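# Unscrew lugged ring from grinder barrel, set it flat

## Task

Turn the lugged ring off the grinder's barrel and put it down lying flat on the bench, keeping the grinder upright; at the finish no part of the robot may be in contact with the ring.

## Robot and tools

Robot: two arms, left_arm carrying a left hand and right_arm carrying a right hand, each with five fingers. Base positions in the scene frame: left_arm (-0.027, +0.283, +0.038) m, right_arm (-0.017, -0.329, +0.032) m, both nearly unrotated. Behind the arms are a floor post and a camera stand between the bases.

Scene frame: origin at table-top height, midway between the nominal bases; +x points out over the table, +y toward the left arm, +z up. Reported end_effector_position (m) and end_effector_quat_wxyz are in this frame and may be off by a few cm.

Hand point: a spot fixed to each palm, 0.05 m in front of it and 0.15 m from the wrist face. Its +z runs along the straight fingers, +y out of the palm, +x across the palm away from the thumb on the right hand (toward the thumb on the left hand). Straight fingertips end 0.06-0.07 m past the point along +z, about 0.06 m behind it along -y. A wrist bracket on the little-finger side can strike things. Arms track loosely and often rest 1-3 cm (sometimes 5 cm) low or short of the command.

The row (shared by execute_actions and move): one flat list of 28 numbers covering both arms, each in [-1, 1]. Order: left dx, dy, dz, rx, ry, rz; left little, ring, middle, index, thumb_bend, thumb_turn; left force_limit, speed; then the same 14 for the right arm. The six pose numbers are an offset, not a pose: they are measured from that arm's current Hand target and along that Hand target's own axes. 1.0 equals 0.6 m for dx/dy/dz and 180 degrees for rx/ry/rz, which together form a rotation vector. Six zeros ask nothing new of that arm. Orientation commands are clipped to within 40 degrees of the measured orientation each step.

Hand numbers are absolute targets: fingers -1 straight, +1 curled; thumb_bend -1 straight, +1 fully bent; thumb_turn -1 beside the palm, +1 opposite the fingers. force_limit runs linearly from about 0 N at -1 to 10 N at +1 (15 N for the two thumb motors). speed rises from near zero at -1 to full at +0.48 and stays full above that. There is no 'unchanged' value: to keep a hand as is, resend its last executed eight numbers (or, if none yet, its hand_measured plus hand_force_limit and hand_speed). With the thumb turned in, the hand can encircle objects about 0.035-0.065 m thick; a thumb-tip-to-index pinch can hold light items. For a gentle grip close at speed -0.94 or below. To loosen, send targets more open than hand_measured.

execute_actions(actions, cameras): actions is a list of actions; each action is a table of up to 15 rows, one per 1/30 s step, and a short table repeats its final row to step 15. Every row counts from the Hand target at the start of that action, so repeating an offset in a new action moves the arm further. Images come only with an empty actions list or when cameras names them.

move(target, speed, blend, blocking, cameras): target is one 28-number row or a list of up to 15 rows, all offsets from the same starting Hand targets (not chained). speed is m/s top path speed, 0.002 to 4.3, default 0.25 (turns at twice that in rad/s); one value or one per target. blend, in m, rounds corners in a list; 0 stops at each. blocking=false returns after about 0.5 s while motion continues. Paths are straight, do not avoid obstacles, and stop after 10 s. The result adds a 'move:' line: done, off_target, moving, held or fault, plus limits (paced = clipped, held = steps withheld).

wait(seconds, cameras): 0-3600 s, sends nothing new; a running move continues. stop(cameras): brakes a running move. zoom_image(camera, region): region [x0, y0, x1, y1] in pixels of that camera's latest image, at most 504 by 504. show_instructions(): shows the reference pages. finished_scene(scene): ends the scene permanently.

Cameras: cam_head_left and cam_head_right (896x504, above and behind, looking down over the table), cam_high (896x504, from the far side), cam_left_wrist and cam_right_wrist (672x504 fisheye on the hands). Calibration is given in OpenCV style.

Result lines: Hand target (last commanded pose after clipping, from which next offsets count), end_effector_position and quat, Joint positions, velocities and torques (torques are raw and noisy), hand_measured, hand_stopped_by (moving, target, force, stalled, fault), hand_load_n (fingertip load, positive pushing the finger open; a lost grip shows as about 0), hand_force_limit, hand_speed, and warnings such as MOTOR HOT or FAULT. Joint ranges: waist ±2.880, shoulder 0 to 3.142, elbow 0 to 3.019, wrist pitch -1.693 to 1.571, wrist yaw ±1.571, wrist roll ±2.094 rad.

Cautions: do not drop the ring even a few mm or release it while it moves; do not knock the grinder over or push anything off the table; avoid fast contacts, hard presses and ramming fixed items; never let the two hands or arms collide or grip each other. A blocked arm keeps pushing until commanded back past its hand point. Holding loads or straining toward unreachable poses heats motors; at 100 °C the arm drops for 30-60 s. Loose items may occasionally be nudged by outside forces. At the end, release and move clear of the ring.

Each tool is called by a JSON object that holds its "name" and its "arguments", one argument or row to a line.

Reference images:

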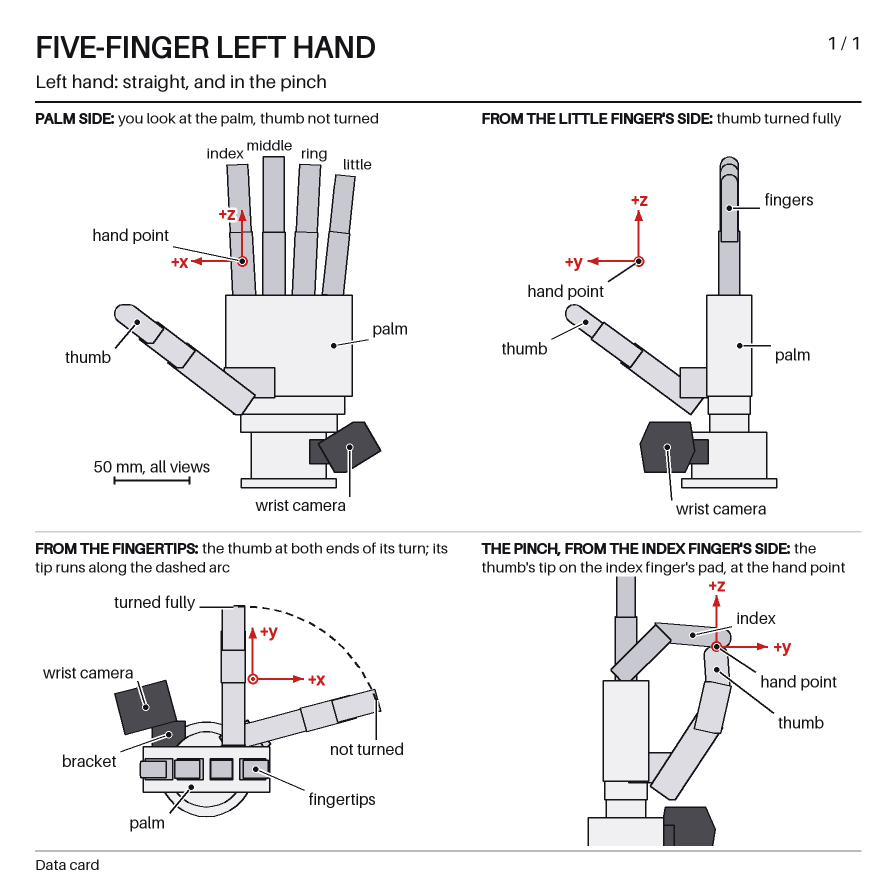

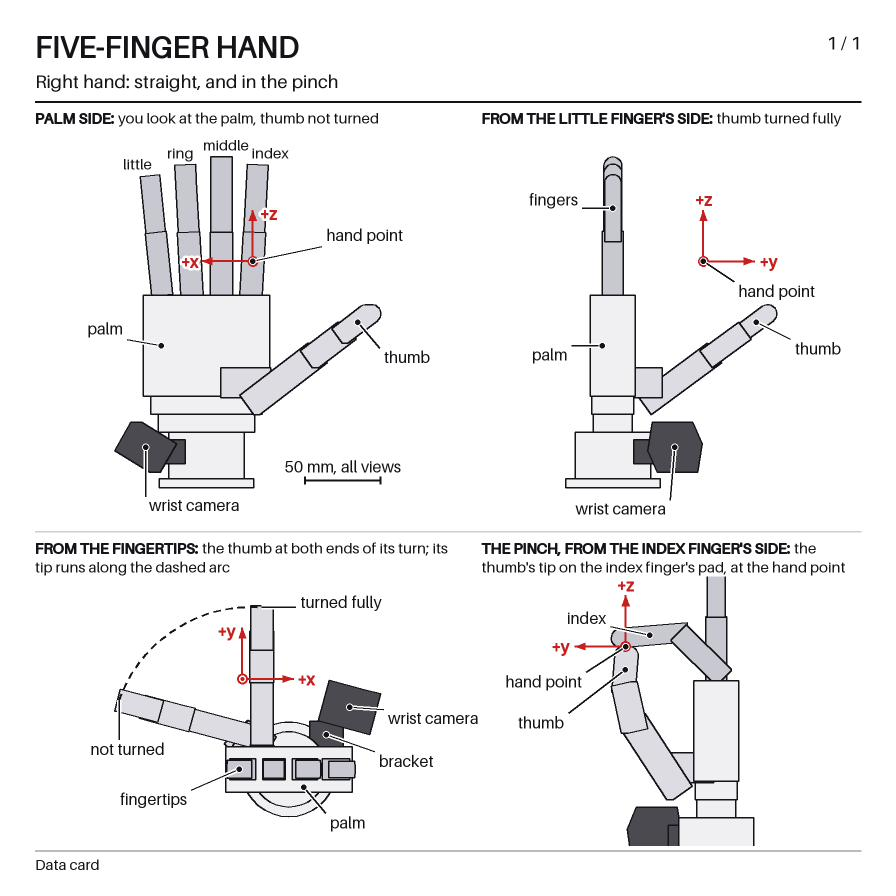

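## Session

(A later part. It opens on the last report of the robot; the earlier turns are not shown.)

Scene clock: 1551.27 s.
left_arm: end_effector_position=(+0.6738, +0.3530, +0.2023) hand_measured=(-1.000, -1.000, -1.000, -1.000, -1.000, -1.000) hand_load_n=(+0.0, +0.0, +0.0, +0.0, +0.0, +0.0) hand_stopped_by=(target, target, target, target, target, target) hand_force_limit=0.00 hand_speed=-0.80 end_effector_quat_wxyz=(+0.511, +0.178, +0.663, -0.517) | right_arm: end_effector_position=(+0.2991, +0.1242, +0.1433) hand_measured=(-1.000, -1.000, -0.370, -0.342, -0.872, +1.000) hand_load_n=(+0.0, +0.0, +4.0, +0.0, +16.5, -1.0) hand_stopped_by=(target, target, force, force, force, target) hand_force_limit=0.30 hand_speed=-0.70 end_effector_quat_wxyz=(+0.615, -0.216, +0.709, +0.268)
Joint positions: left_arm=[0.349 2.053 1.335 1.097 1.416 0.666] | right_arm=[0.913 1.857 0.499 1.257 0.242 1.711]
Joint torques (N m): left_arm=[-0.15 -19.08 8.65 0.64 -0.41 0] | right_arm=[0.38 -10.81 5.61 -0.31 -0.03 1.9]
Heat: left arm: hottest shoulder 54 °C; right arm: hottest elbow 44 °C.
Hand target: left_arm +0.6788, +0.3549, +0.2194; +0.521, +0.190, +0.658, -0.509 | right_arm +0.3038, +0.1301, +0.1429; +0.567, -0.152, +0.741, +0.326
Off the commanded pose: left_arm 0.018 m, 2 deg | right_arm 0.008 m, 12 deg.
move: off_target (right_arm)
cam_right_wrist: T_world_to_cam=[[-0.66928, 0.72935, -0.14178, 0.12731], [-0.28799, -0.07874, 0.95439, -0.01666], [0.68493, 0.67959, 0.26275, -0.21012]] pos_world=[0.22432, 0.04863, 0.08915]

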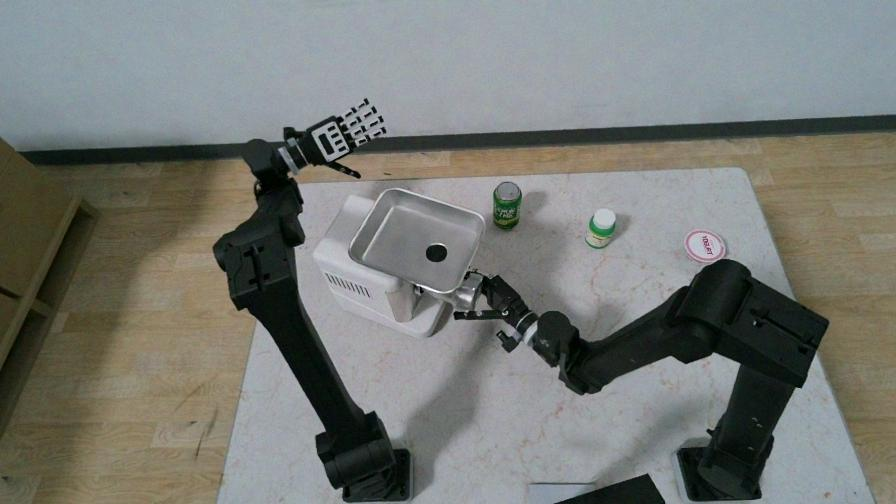

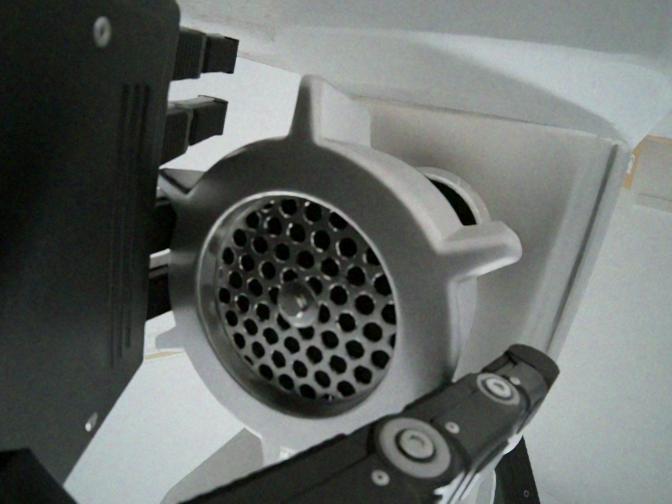

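{"name": "move", "arguments": {
  "target": [0,0,0,0,0,0,-1,-1,-1,-1,-1,-1,0,-0.8,-0.0413,0.0193,-0.0123,0,-0.0823,-0.1762,-1,-1,0.3,0.3,0.3,1,0.3,-0.7],
  "speed": 0.1,
  "cameras": ["cam_head_left","cam_high","cam_right_wrist"]
}}

Scene clock: 1705.10 s.
left_arm: end_effector_position=(+0.6738, +0.3530, +0.2023) hand_measured=(-1.000, -1.000, -1.000, -1.000, -1.000, -1.000) hand_load_n=(+0.0, +0.0, +0.0, +0.0, +0.0, +0.0) hand_stopped_by=(target, target, target, target, target, target) hand_force_limit=0.00 hand_speed=-0.80 end_effector_quat_wxyz=(+0.511, +0.178, +0.663, -0.517) | right_arm: end_effector_position=(+0.2950, +0.1194, +0.1345) hand_measured=(-1.000, -1.000, -0.370, -0.342, -0.870, +1.000) hand_load_n=(+0.0, +0.0, +0.0, +2.5, +7.5, +4.5) hand_stopped_by=(target, target, force, force, force, target) hand_force_limit=0.30 hand_speed=-0.70 end_effector_quat_wxyz=(+0.684, -0.311, +0.637, +0.173)
Joint positions: left_arm=[0.349 2.053 1.335 1.097 1.416 0.666] | right_arm=[0.89 1.911 0.488 1.418 0.225 1.366]
Joint torques (N m): left_arm=[-0.15 -19.66 8.49 0.72 -0.42 -0.05] | right_arm=[-0.67 -14.27 5.89 3.95 -0.27 -0.48]
Heat: left arm: hottest shoulder 54 °C; right arm: hottest elbow 45 °C.
Hand target: left_arm +0.6788, +0.3549, +0.2194; +0.521, +0.190, +0.658, -0.509 | right_arm +0.2992, +0.1303, +0.1711; +0.724, -0.306, +0.593, +0.176
Off the commanded pose: left_arm 0.018 m, 2 deg | right_arm 0.038 m, 7 deg.
move: off_target (right_arm)
cam_right_wrist: T_world_to_cam=[[-0.5946, 0.6664, -0.44984, 0.1538], [-0.53969, 0.08391, 0.83767, 0.06063], [0.59597, 0.74086, 0.30976, -0.18911]] pos_world=[0.23687, 0.03252, 0.07698]

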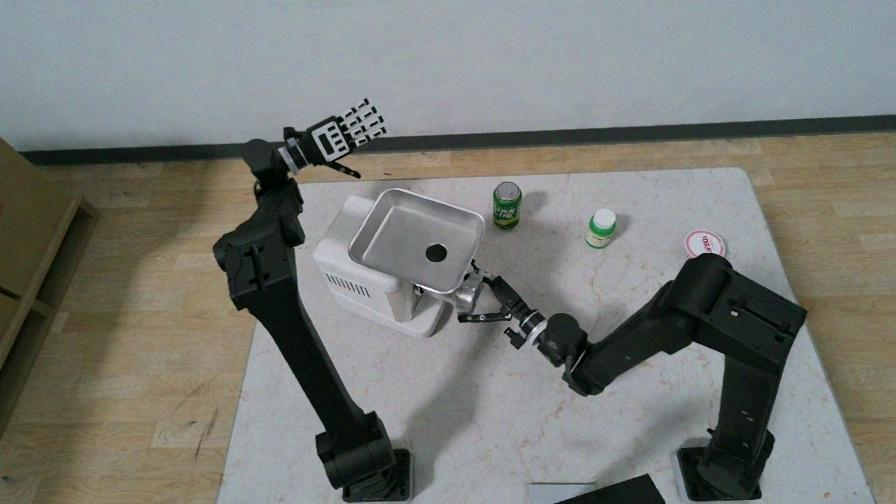

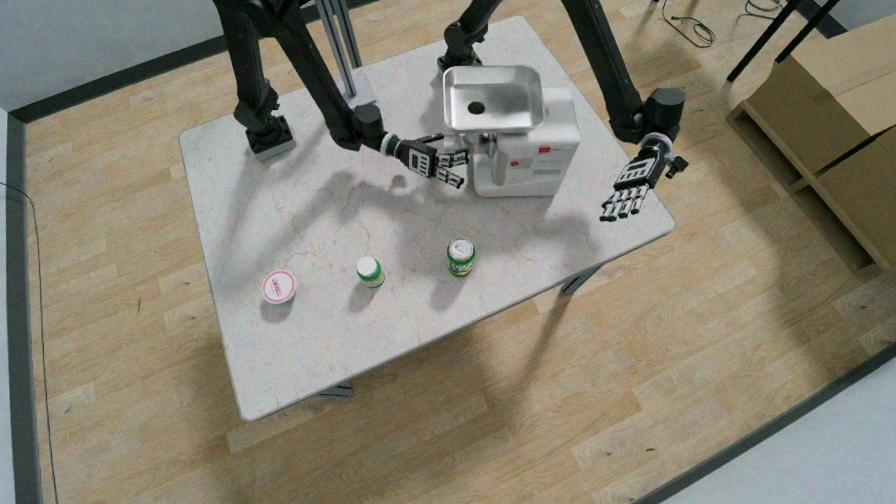

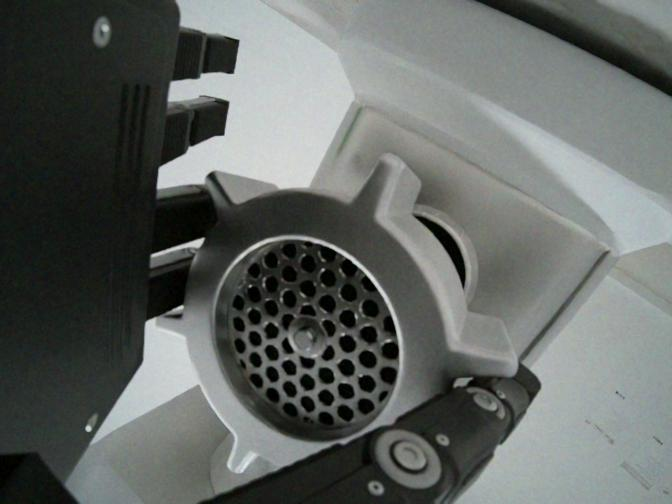

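{"name": "move", "arguments": {
  "target": [0,0,0,0,0,0,-1,-1,-1,-1,-1,-1,0,-0.8,-0.0805,-0.0195,0.0091,0,-0.047,-0.1007,-1,-1,0.3,0.3,0.3,1,0.3,-0.7],
  "speed": 0.1,
  "cameras": ["cam_right_wrist"]
}}

Scene clock: 1729.23 s.
left_arm: end_effector_position=(+0.6738, +0.3530, +0.2023) hand_measured=(-1.000, -1.000, -1.000, -1.000, -1.000, -1.000) hand_load_n=(+0.0, +0.0, +0.0, +0.0, +0.0, +0.0) hand_stopped_by=(target, target, target, target, target, target) hand_force_limit=0.00 hand_speed=-0.80 end_effector_quat_wxyz=(+0.511, +0.178, +0.663, -0.517) | right_arm: end_effector_position=(+0.2945, +0.1121, +0.1357) hand_measured=(-1.000, -1.000, -0.370, -0.342, -0.870, +0.998) hand_load_n=(+0.0, -0.5, +0.0, +2.5, +11.5, +21.5) hand_stopped_by=(target, target, force, force, force, target) hand_force_limit=0.30 hand_speed=-0.70 end_effector_quat_wxyz=(+0.708, -0.389, +0.581, +0.102)
Joint positions: left_arm=[0.349 2.053 1.335 1.097 1.416 0.666] | right_arm=[0.852 1.868 0.469 1.423 0.156 1.12]
Joint torques (N m): left_arm=[-0.56 -18.9 8.66 0.55 -0.44 0] | right_arm=[0.21 -20.66 7.19 4.49 -0.58 -1.24]
Heat: left arm: hottest shoulder 54 °C; right arm: hottest elbow 45 °C.
Hand target: left_arm +0.6788, +0.3549, +0.2194; +0.521, +0.190, +0.658, -0.509 | right_arm +0.2992, +0.1302, +0.2210; +0.784, -0.381, +0.482, +0.081
Off the commanded pose: left_arm 0.018 m, 2 deg | right_arm 0.087 m, 14 deg.
move: off_target (right_arm)
cam_right_wrist: T_world_to_cam=[[-0.51296, 0.56017, -0.65045, 0.17407], [-0.68344, 0.19198, 0.70431, 0.10836], [0.51941, 0.80583, 0.28436, -0.16512]] pos_world=[0.24911, 0.01474, 0.08386]

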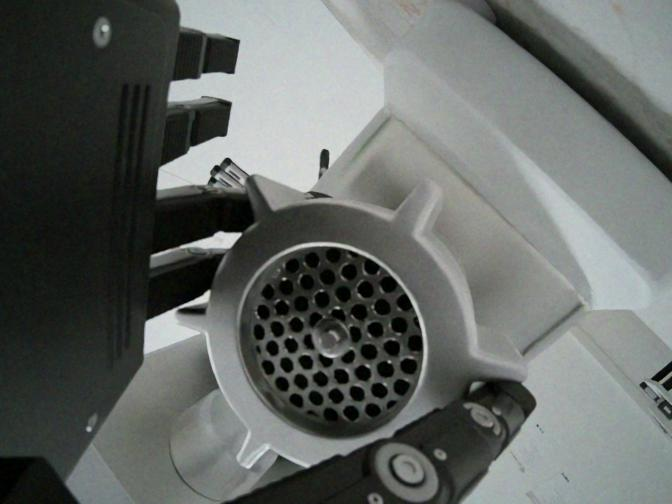

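{"name": "move", "arguments": {
  "target": [0,0,0,0,0,0,-1,-1,-1,-1,-1,-1,0,-0.8,0,0,0,0,-0.047,-0.1007,-1,-1,0.3,0.3,0.3,1,0.3,-0.7],
  "speed": 0.08,
  "cameras": ["cam_right_wrist","cam_head_left"]
}}

{"name": "zoom_image", "arguments": {
  "camera": "cam_head_left",
  "region": [440, 250, 540, 350]
}}

Scene clock: 1754.83 s.
left_arm: end_effector_position=(+0.6738, +0.3530, +0.2023) hand_measured=(-1.000, -1.000, -1.000, -1.000, -1.000, -1.000) hand_load_n=(+0.0, +0.0, +0.0, +0.0, +0.0, +0.0) hand_stopped_by=(target, target, target, target, target, target) hand_force_limit=0.00 hand_speed=-0.80 end_effector_quat_wxyz=(+0.511, +0.178, +0.663, -0.517) | right_arm: end_effector_position=(+0.2886, +0.1099, +0.1595) hand_measured=(-1.000, -1.000, -0.370, -0.342, -0.870, +1.000) hand_load_n=(+0.0, +0.0, +0.0, +0.0, +8.5, +0.0) hand_stopped_by=(target, target, force, force, force, target) hand_force_limit=0.30 hand_speed=-0.70 end_effector_quat_wxyz=(+0.766, -0.505, +0.396, -0.026)
Joint positions: left_arm=[0.349 2.053 1.335 1.097 1.416 0.666] | right_arm=[0.801 1.807 0.467 1.517 -0.033 0.636]
Joint torques (N m): left_arm=[-1.67 -18.67 8.73 0.61 -0.42 0.04] | right_arm=[0.21 -14.74 9.24 3.6 0.17 0.31]
Heat: left arm: hottest shoulder 54 °C; right arm: hottest elbow 45 °C.
Hand target: left_arm +0.6788, +0.3549, +0.2194; +0.521, +0.190, +0.658, -0.509 | right_arm +0.2991, +0.1302, +0.2210; +0.821, -0.446, +0.357, -0.015
Off the commanded pose: left_arm 0.018 m, 2 deg | right_arm 0.066 m, 10 deg.
joint sent to its limit (right arm) — joint 4 (wrist pitch), upper limit. The joint targets are off in position, not in orientation.
move: off_target (right_arm)
cam_right_wrist: T_world_to_cam=[[-0.18419, 0.34152, -0.92165, 0.16009], [-0.93182, 0.23764, 0.27428, 0.22326], [0.31269, 0.90934, 0.27446, -0.11712]] pos_world=[0.27415, -0.00123, 0.11845]
Images, in order (width x height): cam_head_left 896x504, cam_right_wrist 672x504.

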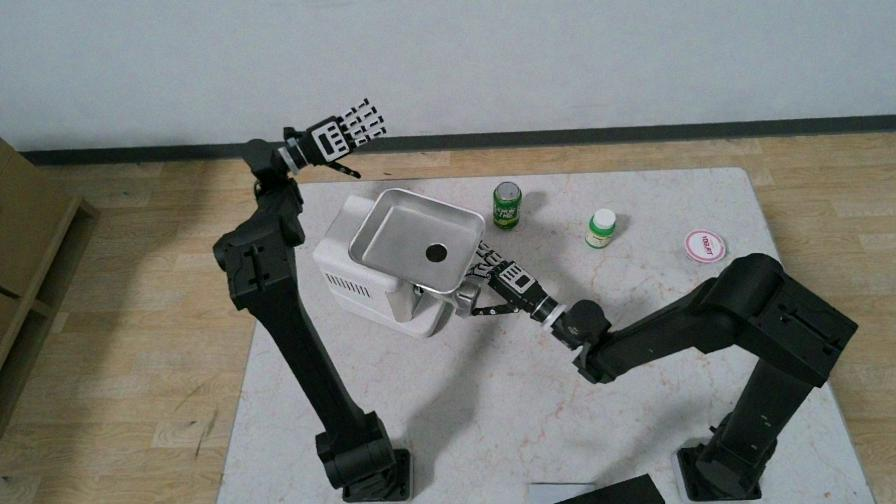

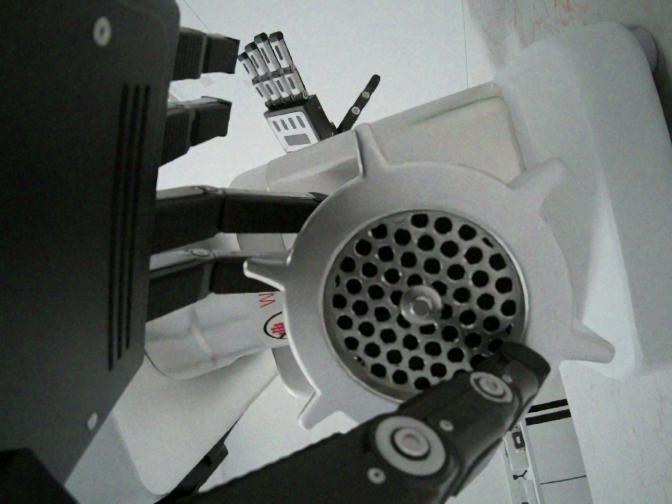

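Scaled by 5.040 from the camera's image (finer frame: 1280x720).

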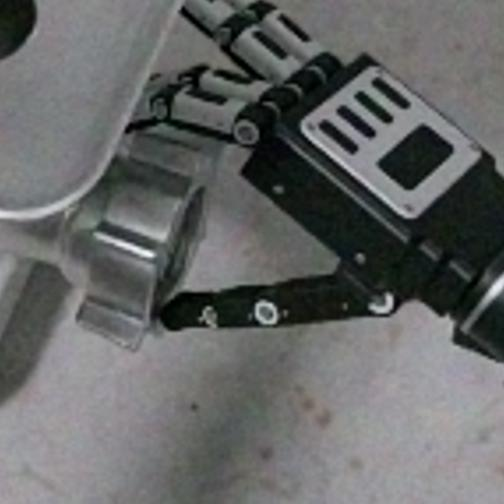

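{"name": "move", "arguments": {
  "target": [
    [0,0,0,0,0,0,-1,-1,-1,-1,-1,-1,0,-0.8,0.0517,0.0653,-0.0535,0,0,0,-1,-1,0.3,0.3,0.3,1,0.3,-0.7],
    [0,0,0,0,0,0,-1,-1,-1,-1,-1,-1,0,-0.8,0.0517,0.0653,-0.0535,0,0,0,-1,-1,-1,-1,-1,1,0.3,-0.3],
    [0,0,0,0,0,0,-1,-1,-1,-1,-1,-1,0,-0.8,0.0517,0.023,-0.1442,0,0,0,-1,-1,-1,-1,-1,1,0.3,-0.3]
  ],
  "speed": 0.1,
  "cameras": ["cam_right_wrist"]
}}

Scene clock: 1783.63 s.
left_arm: end_effector_position=(+0.6738, +0.3530, +0.2023) hand_measured=(-1.000, -1.000, -1.000, -1.000, -1.000, -1.000) hand_load_n=(+0.0, +0.0, +0.0, +0.0, +0.0, +0.0) hand_stopped_by=(target, target, target, target, target, target) hand_force_limit=0.00 hand_speed=-0.80 end_effector_quat_wxyz=(+0.511, +0.178, +0.663, -0.517) | right_arm: end_effector_position=(+0.2630, +0.0696, +0.1528) hand_measured=(-1.000, -1.000, -1.000, -1.000, -1.000, +1.000) hand_load_n=(+0.0, +0.0, +0.0, +0.0, +0.0, +0.0) hand_stopped_by=(target, target, target, target, target, target) hand_force_limit=0.30 hand_speed=-0.30 end_effector_quat_wxyz=(+0.756, -0.522, +0.394, -0.017)
Joint positions: left_arm=[0.349 2.053 1.335 1.097 1.416 0.666] | right_arm=[0.755 1.756 0.344 1.559 -0.108 0.64]
Joint torques (N m): left_arm=[-1.67 -19.43 8.61 0.64 -0.43 0.03] | right_arm=[-1.61 -11.52 3.08 1.99 0.03 0.12]
Heat: left arm: hottest shoulder 54 °C; right arm: hottest elbow 47 °C.
Hand target: left_arm +0.6788, +0.3549, +0.2194; +0.521, +0.190, +0.658, -0.509 | right_arm +0.2663, +0.0656, +0.1629; +0.821, -0.446, +0.357, -0.015
Off the commanded pose: left_arm 0.018 m, 2 deg | right_arm 0.011 m, 12 deg.
joint sent to its limit (right arm) — joint 4 (wrist pitch), upper limit. The joint targets are off in orientation, not in position.
move: off_target (right_arm); target 2's new numbers were sent with right_arm's hand 0.014 m and 10 deg from that target
cam_right_wrist: T_world_to_cam=[[-0.20739, 0.3099, -0.92787, 0.17215], [-0.9342, 0.21872, 0.28185, 0.21158], [0.29029, 0.92527, 0.24415, -0.06123]] pos_world=[0.25113, -0.04297, 0.11506]

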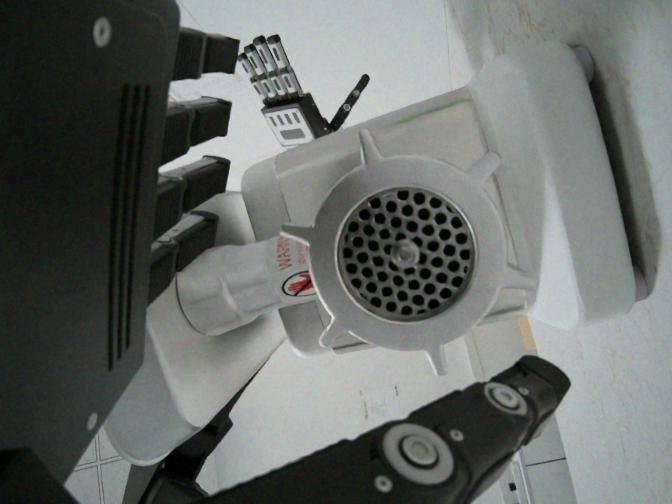

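{"name": "move", "arguments": {
  "target": [0,0,0,0,0,0,-1,-1,-1,-1,-1,-1,0,-0.8,0.0298,0.0338,0.0253,0,0.2075,0.4434,-1,-1,-1,-1,-1,1,0.3,-0.3],
  "speed": 0.3,
  "cameras": ["cam_right_wrist"]
}}

Scene clock: 1816.30 s.
left_arm: end_effector_position=(+0.6738, +0.3530, +0.2023) hand_measured=(-1.000, -1.000, -1.000, -1.000, -1.000, -1.000) hand_load_n=(+0.0, +0.0, +0.0, +0.0, +0.0, +0.0) hand_stopped_by=(target, target, target, target, target, target) hand_force_limit=0.00 hand_speed=-0.80 end_effector_quat_wxyz=(+0.511, +0.178, +0.663, -0.517) | right_arm: end_effector_position=(+0.2817, +0.0731, +0.1303) hand_measured=(-1.000, -1.000, -1.000, -1.000, -1.000, +1.000) hand_load_n=(-0.5, +0.5, +0.0, +0.0, +0.0, +0.0) hand_stopped_by=(target, target, target, target, target, target) hand_force_limit=0.30 hand_speed=-0.30 end_effector_quat_wxyz=(+0.498, -0.107, +0.784, +0.356)
Joint positions: left_arm=[0.349 2.053 1.335 1.097 1.416 0.666] | right_arm=[0.887 1.762 0.359 1.146 0.162 2.099]
Joint torques (N m): left_arm=[-1.14 -19.08 8.72 0.69 -0.4 -0.01] | right_arm=[0.44 -11.75 5.11 1.1 0.04 0.18]
Heat: left arm: hottest shoulder 55 °C; right arm: hottest elbow 45 °C.
Hand target: left_arm +0.6788, +0.3549, +0.2194; +0.521, +0.190, +0.658, -0.509 | right_arm +0.2827, +0.0826, +0.1429; +0.494, -0.091, +0.779, +0.375
Off the commanded pose: left_arm 0.018 m, 2 deg | right_arm 0.016 m, 3 deg.
joint sent to its limit (right arm) — joint 6 (wrist roll), upper limit. The joint targets still meet the commanded pose.
move: off_target (right_arm)
cam_right_wrist: T_world_to_cam=[[-0.64322, 0.73289, 0.22168, 0.09615], [0.05804, -0.24202, 0.96853, -0.10068], [0.76348, 0.63585, 0.11314, -0.15948]] pos_world=[0.18945, 0.00657, 0.09424]

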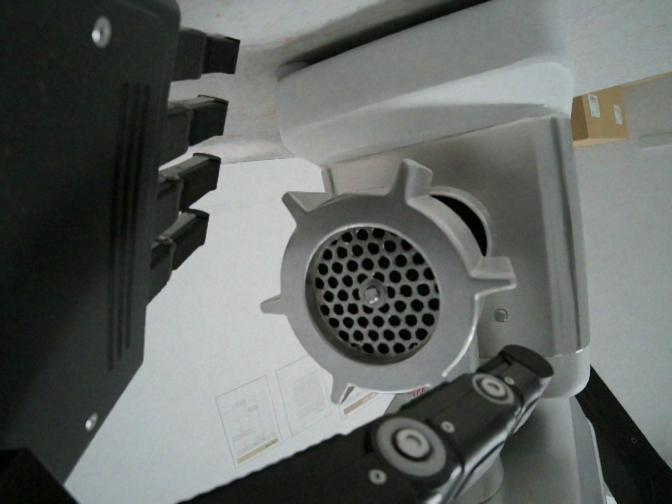

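{"name": "move", "arguments": {
  "target": [0,0,0,0,0,0,-1,-1,-1,-1,-1,-1,0,-0.8,-0.0126,0.0497,0.0871,0,0,0,-1,-1,-1,-1,-1,1,0.3,-0.3],
  "speed": 0.12,
  "cameras": ["cam_right_wrist"]
}}

Scene clock: 1828.20 s.
left_arm: end_effector_position=(+0.6738, +0.3530, +0.2023) hand_measured=(-1.000, -1.000, -1.000, -1.000, -1.000, -1.000) hand_load_n=(+0.0, +0.0, +0.0, +0.0, +0.0, +0.0) hand_stopped_by=(target, target, target, target, target, target) hand_force_limit=0.00 hand_speed=-0.80 end_effector_quat_wxyz=(+0.511, +0.178, +0.663, -0.517) | right_arm: end_effector_position=(+0.3075, +0.1227, +0.1466) hand_measured=(-1.000, -1.000, -1.000, -1.000, -1.000, +1.000) hand_load_n=(+0.0, +0.0, +0.0, +0.0, +0.0, +0.0) hand_stopped_by=(target, target, target, target, target, target) hand_force_limit=0.30 hand_speed=-0.30 end_effector_quat_wxyz=(+0.504, -0.106, +0.779, +0.357)
Joint positions: left_arm=[0.349 2.053 1.335 1.097 1.416 0.666] | right_arm=[0.915 1.766 0.507 1.016 0.195 2.1]
Joint torques (N m): left_arm=[-1.67 -19.37 8.46 0.61 -0.42 0] | right_arm=[0.56 -10.99 7.15 1.13 -0.01 0.18]
Heat: left arm: hottest shoulder 55 °C; right arm: hottest elbow 45 °C.
Hand target: left_arm +0.6788, +0.3549, +0.2194; +0.521, +0.190, +0.658, -0.509 | right_arm +0.3079, +0.1369, +0.1517; +0.494, -0.091, +0.779, +0.374
Off the commanded pose: left_arm 0.018 m, 2 deg | right_arm 0.015 m, 3 deg.
joint sent to its limit (right arm) — joint 6 (wrist roll), upper limit. The joint targets still meet the commanded pose.
move: off_target (right_arm)
cam_right_wrist: T_world_to_cam=[[-0.64373, 0.73369, 0.21751, 0.07346], [0.04313, -0.249, 0.96754, -0.10032], [0.76404, 0.63222, 0.12865, -0.21458]] pos_world=[0.21556, 0.05679, 0.10869]

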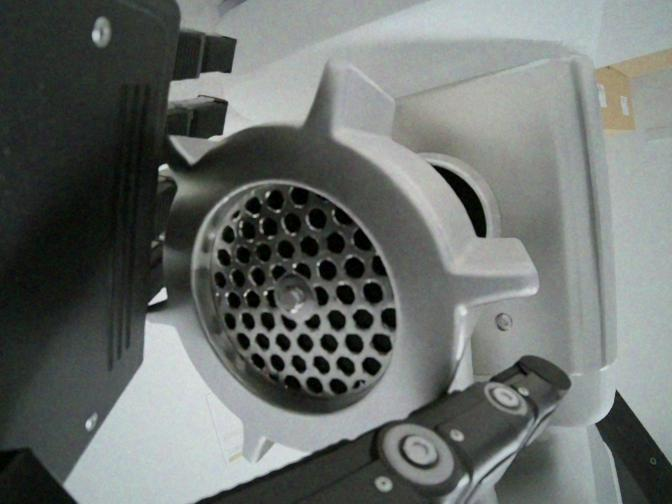

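{"name": "move", "arguments": {
  "target": [0,0,0,0,0,0,-1,-1,-1,-1,-1,-1,0,-0.8,0,0,0,0,0,0,-1,-1,0.32,0.32,0.32,1,0.3,-0.7],
  "speed": 0.12,
  "cameras": ["cam_right_wrist"]
}}

Scene clock: 1836.43 s.
left_arm: end_effector_position=(+0.6738, +0.3530, +0.2023) hand_measured=(-1.000, -1.000, -1.000, -1.000, -1.000, -1.000) hand_load_n=(+0.0, +0.0, +0.0, +0.0, +0.0, +0.0) hand_stopped_by=(target, target, target, target, target, target) hand_force_limit=0.00 hand_speed=-0.80 end_effector_quat_wxyz=(+0.511, +0.178, +0.663, -0.517) | right_arm: end_effector_position=(+0.3077, +0.1217, +0.1437) hand_measured=(-1.000, -1.000, -0.286, -0.340, -0.914, +1.000) hand_load_n=(+0.0, +0.0, +11.5, +5.5, +21.0, +3.0) hand_stopped_by=(target, target, force, force, force, target) hand_force_limit=0.30 hand_speed=-0.70 end_effector_quat_wxyz=(+0.500, -0.101, +0.782, +0.357)
Joint positions: left_arm=[0.349 2.053 1.335 1.097 1.416 0.666] | right_arm=[0.917 1.769 0.506 1.011 0.199 2.114]
Joint torques (N m): left_arm=[-1.2 -19.55 8.66 0.75 -0.44 0.01] | right_arm=[0.38 -11.16 7.25 1.36 -0.16 0.06]
Heat: left arm: hottest shoulder 55 °C; right arm: hottest elbow 45 °C.
Hand target: left_arm +0.6788, +0.3549, +0.2194; +0.521, +0.190, +0.658, -0.509 | right_arm +0.3079, +0.1370, +0.1518; +0.494, -0.091, +0.779, +0.374
Off the commanded pose: left_arm 0.018 m, 2 deg | right_arm 0.017 m, 2 deg.
joint sent to its limit (right arm) — joint 6 (wrist roll), upper limit. The joint targets still meet the commanded pose.
move: done
cam_right_wrist: T_world_to_cam=[[-0.63636, 0.73713, 0.22734, 0.07088], [0.05497, -0.25063, 0.96652, -0.10114], [0.76943, 0.62756, 0.11897, -0.21336]] pos_world=[0.21483, 0.0563, 0.10702]

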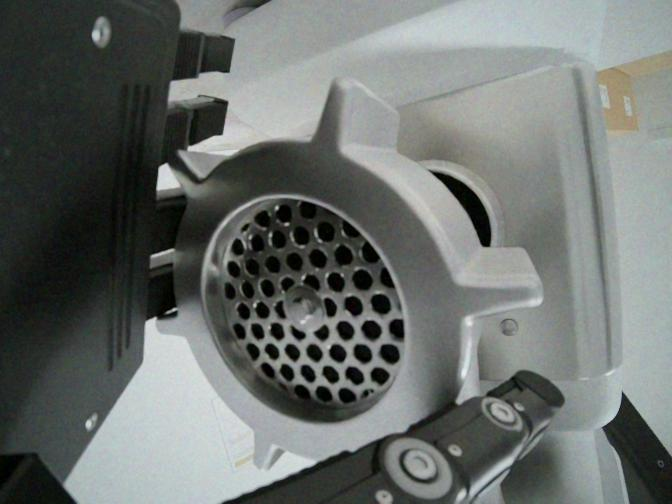

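{"name": "move", "arguments": {
  "target": [0,0,0,0,0,0,-1,-1,-1,-1,-1,-1,0,-0.8,-0.0057,0.0111,-0.0099,0,-0.0587,-0.1258,-1,-1,0.32,0.32,0.32,1,0.3,-0.7],
  "speed": 0.15,
  "cameras": ["cam_right_wrist"]
}}

Scene clock: 1849.67 s.
left_arm: end_effector_position=(+0.6738, +0.3530, +0.2023) hand_measured=(-1.000, -1.000, -1.000, -1.000, -1.000, -1.000) hand_load_n=(+0.0, +0.0, +0.0, -0.5, +0.0, +0.0) hand_stopped_by=(target, target, target, target, target, target) hand_force_limit=0.00 hand_speed=-0.80 end_effector_quat_wxyz=(+0.511, +0.178, +0.663, -0.517) | right_arm: end_effector_position=(+0.2994, +0.1252, +0.1401) hand_measured=(-1.000, -1.000, -0.288, -0.340, -0.914, +1.000) hand_load_n=(+0.0, +0.0, +15.5, +0.0, +9.0, +5.0) hand_stopped_by=(target, target, force, force, force, target) hand_force_limit=0.30 hand_speed=-0.70 end_effector_quat_wxyz=(+0.608, -0.208, +0.720, +0.262)
Joint positions: left_arm=[0.349 2.053 1.335 1.097 1.416 0.666] | right_arm=[0.926 1.846 0.5 1.218 0.272 1.731]
Joint torques (N m): left_arm=[-1.44 -19.55 8.7 0.66 -0.33 -0.02] | right_arm=[-0.44 -11.69 6.34 2.97 -0.28 -0.11]
Heat: left arm: hottest shoulder 55 °C; right arm: hottest elbow 45 °C.
Hand target: left_arm +0.6788, +0.3549, +0.2194; +0.521, +0.190, +0.658, -0.509 | right_arm +0.3020, +0.1369, +0.1594; +0.627, -0.207, +0.698, +0.277
Off the commanded pose: left_arm 0.018 m, 2 deg | right_arm 0.023 m, 4 deg.
move: off_target (right_arm)
cam_right_wrist: T_world_to_cam=[[-0.65861, 0.74107, -0.13057, 0.12011], [-0.26494, -0.06595, 0.96201, -0.02295], [0.7043, 0.66818, 0.23977, -0.2113]] pos_world=[0.22184, 0.05066, 0.08843]

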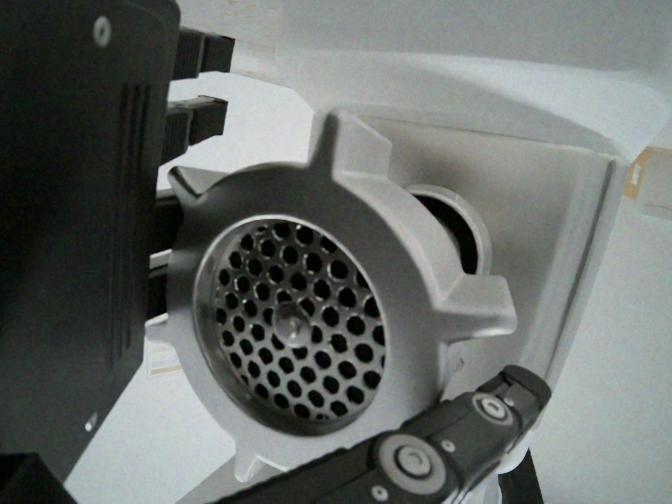

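{"name": "move", "arguments": {
  "target": [0,0,0,0,0,0,-1,-1,-1,-1,-1,-1,0,-0.8,0.0,0.0087,-0.008,0,-0.0705,-0.151,-1,-1,0.32,0.32,0.32,1,0.3,-0.7],
  "speed": 0.15,
  "cameras": ["cam_right_wrist"]
}}

Scene clock: 1856.50 s.
left_arm: end_effector_position=(+0.6738, +0.3530, +0.2023) hand_measured=(-1.000, -1.000, -1.000, -1.000, -1.000, -1.000) hand_load_n=(+0.0, +0.0, +0.0, +0.0, +0.0, +0.0) hand_stopped_by=(target, target, target, target, target, target) hand_force_limit=0.00 hand_speed=-0.80 end_effector_quat_wxyz=(+0.511, +0.178, +0.663, -0.517) | right_arm: end_effector_position=(+0.2947, +0.1243, +0.1327) hand_measured=(-1.000, -1.000, -0.286, -0.340, -0.914, +1.000) hand_load_n=(+0.0, +0.0, +6.0, +9.0, +8.0, +2.5) hand_stopped_by=(target, target, force, force, force, target) hand_force_limit=0.30 hand_speed=-0.70 end_effector_quat_wxyz=(+0.719, -0.342, +0.592, +0.129)
Joint positions: left_arm=[0.349 2.053 1.335 1.097 1.416 0.666] | right_arm=[0.893 1.963 0.506 1.525 0.228 1.209]
Joint torques (N m): left_arm=[-0.62 -19.19 8.59 0.7 -0.43 0.02] | right_arm=[-0.15 -13.04 5.81 3.33 -0.74 -0.15]
Heat: left arm: hottest shoulder 55 °C; right arm: hottest elbow 45 °C.
Hand target: left_arm +0.6788, +0.3549, +0.2194; +0.521, +0.190, +0.658, -0.509 | right_arm +0.2951, +0.1377, +0.1603; +0.747, -0.333, +0.557, +0.143
Off the commanded pose: left_arm 0.018 m, 2 deg | right_arm 0.031 m, 5 deg.
joint sent to its limit (right arm) — joint 4 (wrist pitch), upper limit. The joint targets still meet the commanded pose.
move: off_target (right_arm)
cam_right_wrist: T_world_to_cam=[[-0.51764, 0.63737, -0.5708, 0.14646], [-0.65451, 0.13469, 0.74396, 0.10161], [0.55106, 0.75869, 0.34745, -0.18594]] pos_world=[0.24479, 0.03404, 0.07261]

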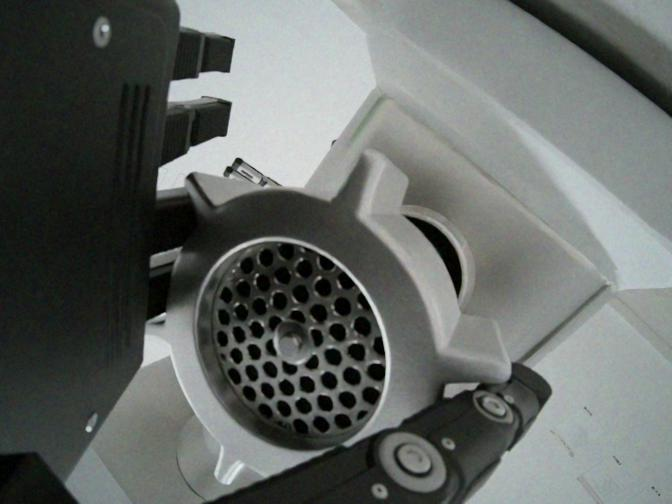

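{"name": "move", "arguments": {
  "target": [
    [0,0,0,0,0,0,-1,-1,-1,-1,-1,-1,0,-0.8,0.0309,0.0099,-0.0083,0,0,0,-1,-1,0.32,0.32,0.32,1,0.3,-0.7],
    [0,0,0,0,0,0,-1,-1,-1,-1,-1,-1,0,-0.8,0.0309,0.0099,-0.0083,0,0,0,-1,-1,-1,-1,-1,1,0.3,-0.2],
    [0,0,0,0,0,0,-1,-1,-1,-1,-1,-1,0,-0.8,0.0309,-0.0324,-0.099,0,0,0,-1,-1,-1,-1,-1,1,0.3,-0.2]
  ],
  "speed": 0.15,
  "cameras": ["cam_right_wrist","cam_head_left"]
}}

{"name": "zoom_image", "arguments": {
  "camera": "cam_head_left",
  "region": [440, 250, 540, 350]
}}

Scene clock: 1909.00 s.
left_arm: end_effector_position=(+0.6738, +0.3530, +0.2023) hand_measured=(-1.000, -1.000, -1.000, -1.000, -1.000, -1.000) hand_load_n=(+0.0, -0.5, +0.0, -0.5, +0.0, +0.0) hand_stopped_by=(target, target, target, target, target, target) hand_force_limit=0.00 hand_speed=-0.80 end_effector_quat_wxyz=(+0.511, +0.178, +0.663, -0.517) | right_arm: end_effector_position=(+0.2653, +0.0857, +0.1284) hand_measured=(-1.000, -1.000, -1.000, -1.000, -1.000, +1.000) hand_load_n=(+0.0, +0.0, +0.0, +0.0, +0.0, +0.0) hand_stopped_by=(target, target, target, target, target, target) hand_force_limit=0.30 hand_speed=-0.20 end_effector_quat_wxyz=(+0.701, -0.368, +0.596, +0.136)
Joint positions: left_arm=[0.349 2.053 1.335 1.097 1.416 0.666] | right_arm=[0.866 1.903 0.372 1.551 0.16 1.207]
Joint torques (N m): left_arm=[-1.14 -18.78 8.51 0.84 -0.41 -0.03] | right_arm=[-1.73 -12.28 2 2.36 0.03 -0.04]
Heat: left arm: hottest shoulder 55 °C; right arm: hottest elbow 44 °C.
Hand target: left_arm +0.6788, +0.3549, +0.2194; +0.521, +0.190, +0.658, -0.509 | right_arm +0.2690, +0.0815, +0.1403; +0.747, -0.333, +0.557, +0.143
Off the commanded pose: left_arm 0.018 m, 2 deg | right_arm 0.013 m, 8 deg.
joint sent to its limit (right arm) — joint 4 (wrist pitch), upper limit. The joint targets are off in orientation, not in position.
move: off_target (right_arm); target 2's new numbers were sent with right_arm's hand 0.014 m and 5 deg from that target
cam_right_wrist: T_world_to_cam=[[-0.55807, 0.59091, -0.58257, 0.1697], [-0.64039, 0.13977, 0.75522, 0.08515], [0.52769, 0.79454, 0.30042, -0.12987]] pos_world=[0.21776, -0.00899, 0.07357]
Images, in order (width x height): cam_head_left 896x504, cam_right_wrist 672x504.

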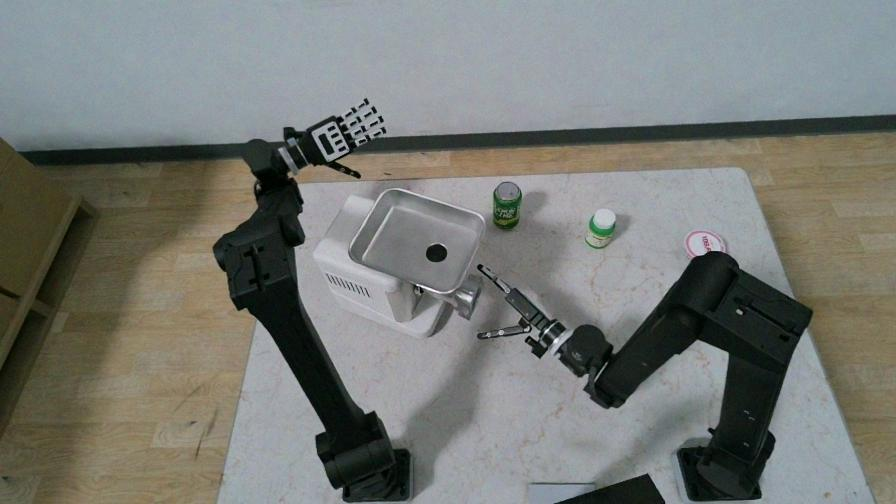

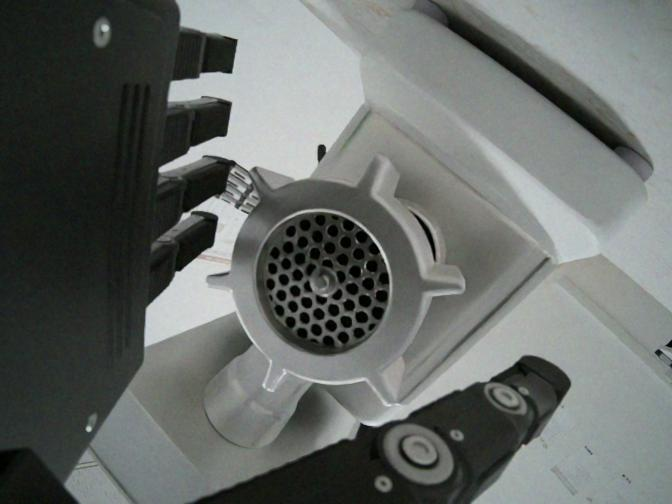

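Scaled by 5.040 from the camera's image (finer frame: 1280x720).

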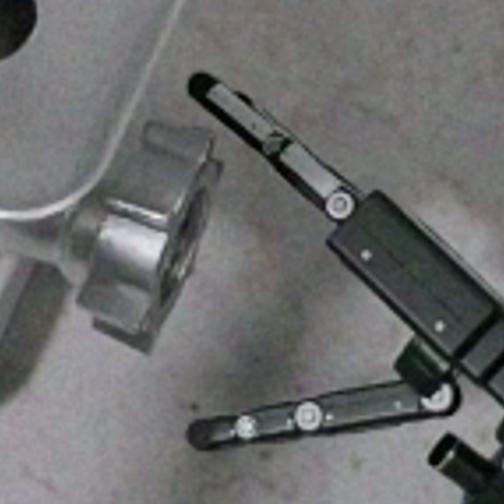

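{"name": "move", "arguments": {
  "target": [
    [0,0,0,0,0,0,-1,-1,-1,-1,-1,-1,0,-0.8,-0.0085,-0.0167,0.0078,0,0.1293,0.277,-1,-1,-1,-1,-1,1,0.3,-0.2],
    [0,0,0,0,0,0,-1,-1,-1,-1,-1,-1,0,-0.8,-0.0085,0.0257,0.0985,0,0.1293,0.277,-1,-1,-1,-1,-1,1,0.3,-0.2]
  ],
  "speed": [0.3,0.12],
  "cameras": ["cam_right_wrist"]
}}

Scene clock: 1936.03 s.
left_arm: end_effector_position=(+0.6738, +0.3530, +0.2023) hand_measured=(-1.000, -1.000, -1.000, -1.000, -1.000, -1.000) hand_load_n=(+0.0, +0.0, +0.0, -0.5, +0.0, +0.0) hand_stopped_by=(target, target, target, target, target, target) hand_force_limit=0.00 hand_speed=-0.80 end_effector_quat_wxyz=(+0.511, +0.178, +0.663, -0.517) | right_arm: end_effector_position=(+0.3006, +0.1186, +0.1455) hand_measured=(-1.000, -1.000, -1.000, -1.000, -1.000, +1.000) hand_load_n=(+0.0, +0.0, +0.0, +0.0, +0.0, +0.0) hand_stopped_by=(target, target, target, target, target, target) hand_force_limit=0.30 hand_speed=-0.20 end_effector_quat_wxyz=(+0.505, -0.107, +0.778, +0.360)
Joint positions: left_arm=[0.349 2.053 1.335 1.097 1.416 0.666] | right_arm=[0.922 1.766 0.487 1.039 0.198 2.101]
Joint torques (N m): left_arm=[-1.67 -19.9 8.39 0.81 -0.4 -0.03] | right_arm=[0.62 -10.58 7.06 1.09 0.08 0.16]
Heat: left arm: hottest shoulder 55 °C; right arm: hottest elbow 43 °C.
Hand target: left_arm +0.6788, +0.3549, +0.2194; +0.521, +0.190, +0.658, -0.509 | right_arm +0.3017, +0.1324, +0.1491; +0.494, -0.090, +0.779, +0.375
Off the commanded pose: left_arm 0.018 m, 2 deg | right_arm 0.014 m, 3 deg.
joint sent to its limit (right arm) — joint 6 (wrist roll), upper limit. The joint targets still meet the commanded pose.
move: off_target (right_arm)
cam_right_wrist: T_world_to_cam=[[-0.64668, 0.73064, 0.21901, 0.0733], [0.04246, -0.2522, 0.96674, -0.09935], [0.76158, 0.63448, 0.13207, -0.20661]] pos_world=[0.20897, 0.05248, 0.10728]

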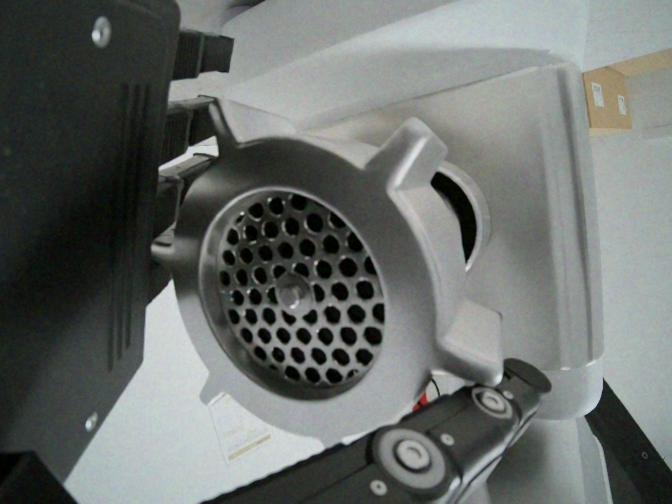

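{"name": "move", "arguments": {
  "target": [0,0,0,0,0,0,-1,-1,-1,-1,-1,-1,0,-0.8,0,0,0,0,0,0,-1,-1,0.32,-1,0.32,1,0.3,-0.7],
  "speed": 0.12,
  "cameras": ["cam_right_wrist"]
}}

Scene clock: 1940.60 s.
left_arm: end_effector_position=(+0.6738, +0.3530, +0.2023) hand_measured=(-1.000, -1.000, -1.000, -1.000, -1.000, -1.000) hand_load_n=(+0.0, +0.0, +0.0, +0.0, +0.0, +0.0) hand_stopped_by=(target, target, target, target, target, target) hand_force_limit=0.00 hand_speed=-0.80 end_effector_quat_wxyz=(+0.511, +0.178, +0.663, -0.517) | right_arm: end_effector_position=(+0.3017, +0.1183, +0.1446) hand_measured=(-1.000, -1.000, -0.452, -1.000, -0.772, +1.000) hand_load_n=(+0.0, +0.0, +6.5, -1.5, +14.5, +5.5) hand_stopped_by=(target, target, force, target, force, target) hand_force_limit=0.30 hand_speed=-0.70 end_effector_quat_wxyz=(+0.504, -0.104, +0.779, +0.358)
Joint positions: left_arm=[0.349 2.053 1.335 1.097 1.416 0.666] | right_arm=[0.922 1.767 0.488 1.036 0.203 2.105]
Joint torques (N m): left_arm=[-1.03 -18.96 8.53 0.81 -0.41 -0.02] | right_arm=[0.56 -10.58 6.99 1.14 -0.07 0.13]
Heat: left arm: hottest shoulder 55 °C; right arm: hottest elbow 44 °C.
Hand target: left_arm +0.6788, +0.3549, +0.2194; +0.521, +0.190, +0.658, -0.509 | right_arm +0.3018, +0.1324, +0.1490; +0.494, -0.090, +0.780, +0.375
Off the commanded pose: left_arm 0.018 m, 2 deg | right_arm 0.015 m, 3 deg.
joint sent to its limit (right arm) — joint 6 (wrist roll), upper limit. The joint targets still meet the commanded pose.
move: done
cam_right_wrist: T_world_to_cam=[[-0.64226, 0.73394, 0.22099, 0.07241], [0.04457, -0.25206, 0.96669, -0.09922], [0.76519, 0.63071, 0.12917, -0.2073]] pos_world=[0.20955, 0.05259, 0.10669]

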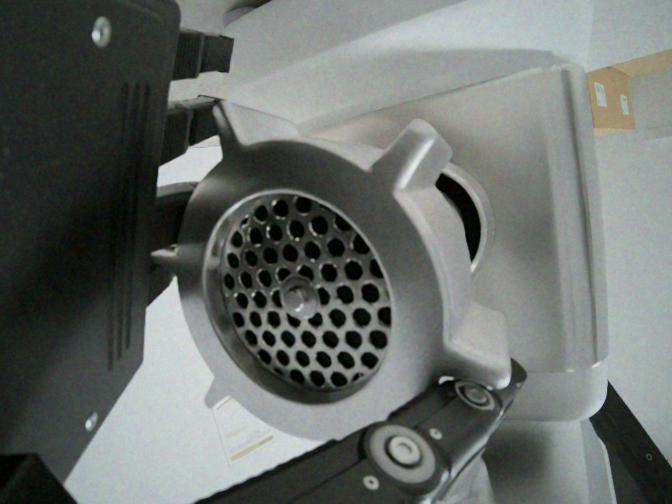

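{"name": "move", "arguments": {
  "target": [0,0,0,0,0,0,-1,-1,-1,-1,-1,-1,0,-0.8,-0.0012,0.0163,-0.0115,0,-0.141,-0.302,-1,-1,0.32,-1,0.32,1,0.3,-0.7],
  "speed": 0.2,
  "cameras": ["cam_right_wrist"]
}}

Scene clock: 1951.37 s.
left_arm: end_effector_position=(+0.6738, +0.3530, +0.2023) hand_measured=(-1.000, -1.000, -1.000, -1.000, -1.000, -1.000) hand_load_n=(+0.0, +0.0, +0.0, +0.0, +0.0, +0.0) hand_stopped_by=(target, target, target, target, target, target) hand_force_limit=0.00 hand_speed=-0.80 end_effector_quat_wxyz=(+0.511, +0.178, +0.663, -0.517) | right_arm: end_effector_position=(+0.2866, +0.1230, +0.1410) hand_measured=(-1.000, -1.000, -0.452, -1.000, -0.772, +1.000) hand_load_n=(+0.0, +0.0, +1.5, +0.0, +7.0, +4.0) hand_stopped_by=(target, target, force, target, force, target) hand_force_limit=0.30 hand_speed=-0.70 end_effector_quat_wxyz=(+0.733, -0.361, +0.564, +0.121)
Joint positions: left_arm=[0.349 2.053 1.335 1.097 1.416 0.666] | right_arm=[0.89 1.952 0.493 1.564 0.192 1.144]
Joint torques (N m): left_arm=[-1.14 -19.25 8.32 0.9 -0.39 -0.02] | right_arm=[-0.62 -12.81 5.89 1.81 -0.35 -0.29]
Heat: left arm: hottest shoulder 55 °C; right arm: hottest elbow 44 °C.
Hand target: left_arm +0.6788, +0.3549, +0.2194; +0.521, +0.190, +0.658, -0.509 | right_arm +0.2922, +0.1346, +0.1563; +0.762, -0.352, +0.530, +0.120
Off the commanded pose: left_arm 0.018 m, 2 deg | right_arm 0.020 m, 5 deg.
joint sent to its limit (right arm) — joint 4 (wrist pitch), upper limit. The joint targets still meet the commanded pose.
move: off_target (right_arm)
cam_right_wrist: T_world_to_cam=[[-0.49395, 0.61194, -0.61769, 0.15085], [-0.70669, 0.13134, 0.69523, 0.11255], [0.50657, 0.77992, 0.36758, -0.17612]] pos_world=[0.24327, 0.03027, 0.07967]

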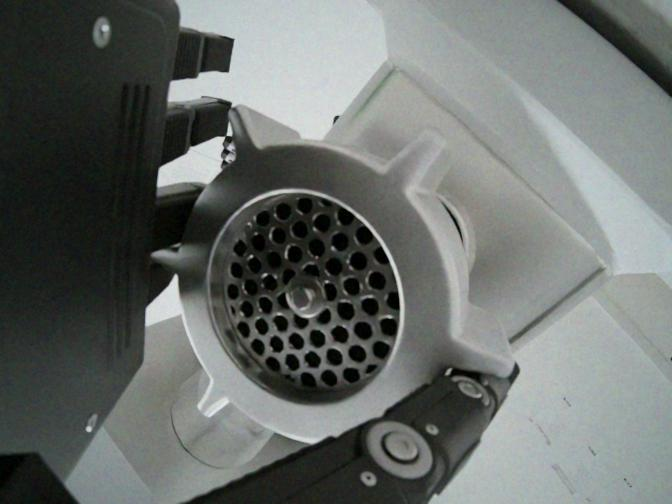

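{"name": "move", "arguments": {
  "target": [0,0,0,0,0,0,-1,-1,-1,-1,-1,-1,0,-0.8,0.0133,-0.0127,-0.0547,0,0,0,-1,-1,0.32,-1,0.32,1,0.3,-0.7],
  "speed": 0.1,
  "cameras": ["cam_right_wrist"]
}}

Scene clock: 1963.63 s.
left_arm: end_effector_position=(+0.6738, +0.3530, +0.2023) hand_measured=(-1.000, -1.000, -1.000, -1.000, -1.000, -1.000) hand_load_n=(+0.0, -0.5, +0.0, +0.0, +0.0, +0.0) hand_stopped_by=(target, target, target, target, target, target) hand_force_limit=0.00 hand_speed=-0.80 end_effector_quat_wxyz=(+0.511, +0.178, +0.663, -0.517) | right_arm: end_effector_position=(+0.2809, +0.1093, +0.1431) hand_measured=(-1.000, -1.000, -0.452, -1.000, -0.768, +1.000) hand_load_n=(+0.0, +0.0, +3.5, -0.5, +1.0, +0.0) hand_stopped_by=(target, target, force, target, force, target) hand_force_limit=0.30 hand_speed=-0.70 end_effector_quat_wxyz=(+0.731, -0.371, +0.562, +0.114)
Joint positions: left_arm=[0.349 2.053 1.335 1.097 1.416 0.666] | right_arm=[0.876 1.919 0.45 1.564 0.174 1.126]
Joint torques (N m): left_arm=[-0.91 -18.96 8.5 0.76 -0.4 0] | right_arm=[-0.79 -12.81 1.63 1.78 -0.35 -0.08]
Heat: left arm: hottest shoulder 55 °C; right arm: hottest elbow 45 °C.
Hand target: left_arm +0.6788, +0.3549, +0.2194; +0.521, +0.190, +0.658, -0.509 | right_arm +0.2761, +0.1057, +0.1459; +0.762, -0.352, +0.530, +0.120
Off the commanded pose: left_arm 0.018 m, 2 deg | right_arm 0.007 m, 6 deg.
joint sent to its limit (right arm) — joint 4 (wrist pitch), upper limit. The joint targets are off in orientation, not in position.
move: off_target (right_arm)
cam_right_wrist: T_world_to_cam=[[-0.49054, 0.59674, -0.63503, 0.1609], [-0.71227, 0.14527, 0.68671, 0.11017], [0.50204, 0.78917, 0.35378, -0.16112]] pos_world=[0.23829, 0.01513, 0.08352]

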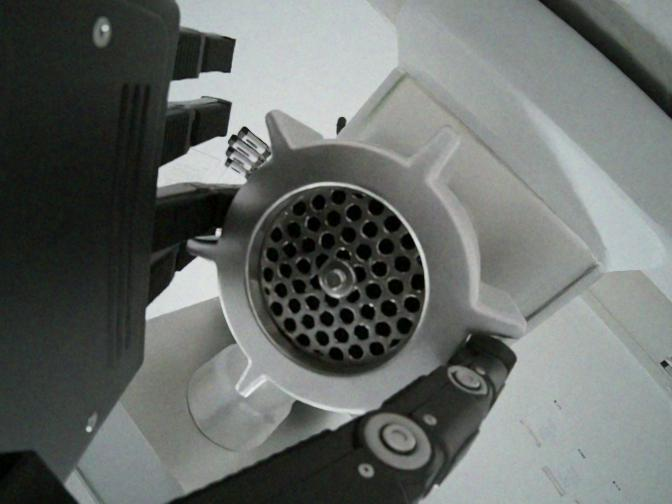

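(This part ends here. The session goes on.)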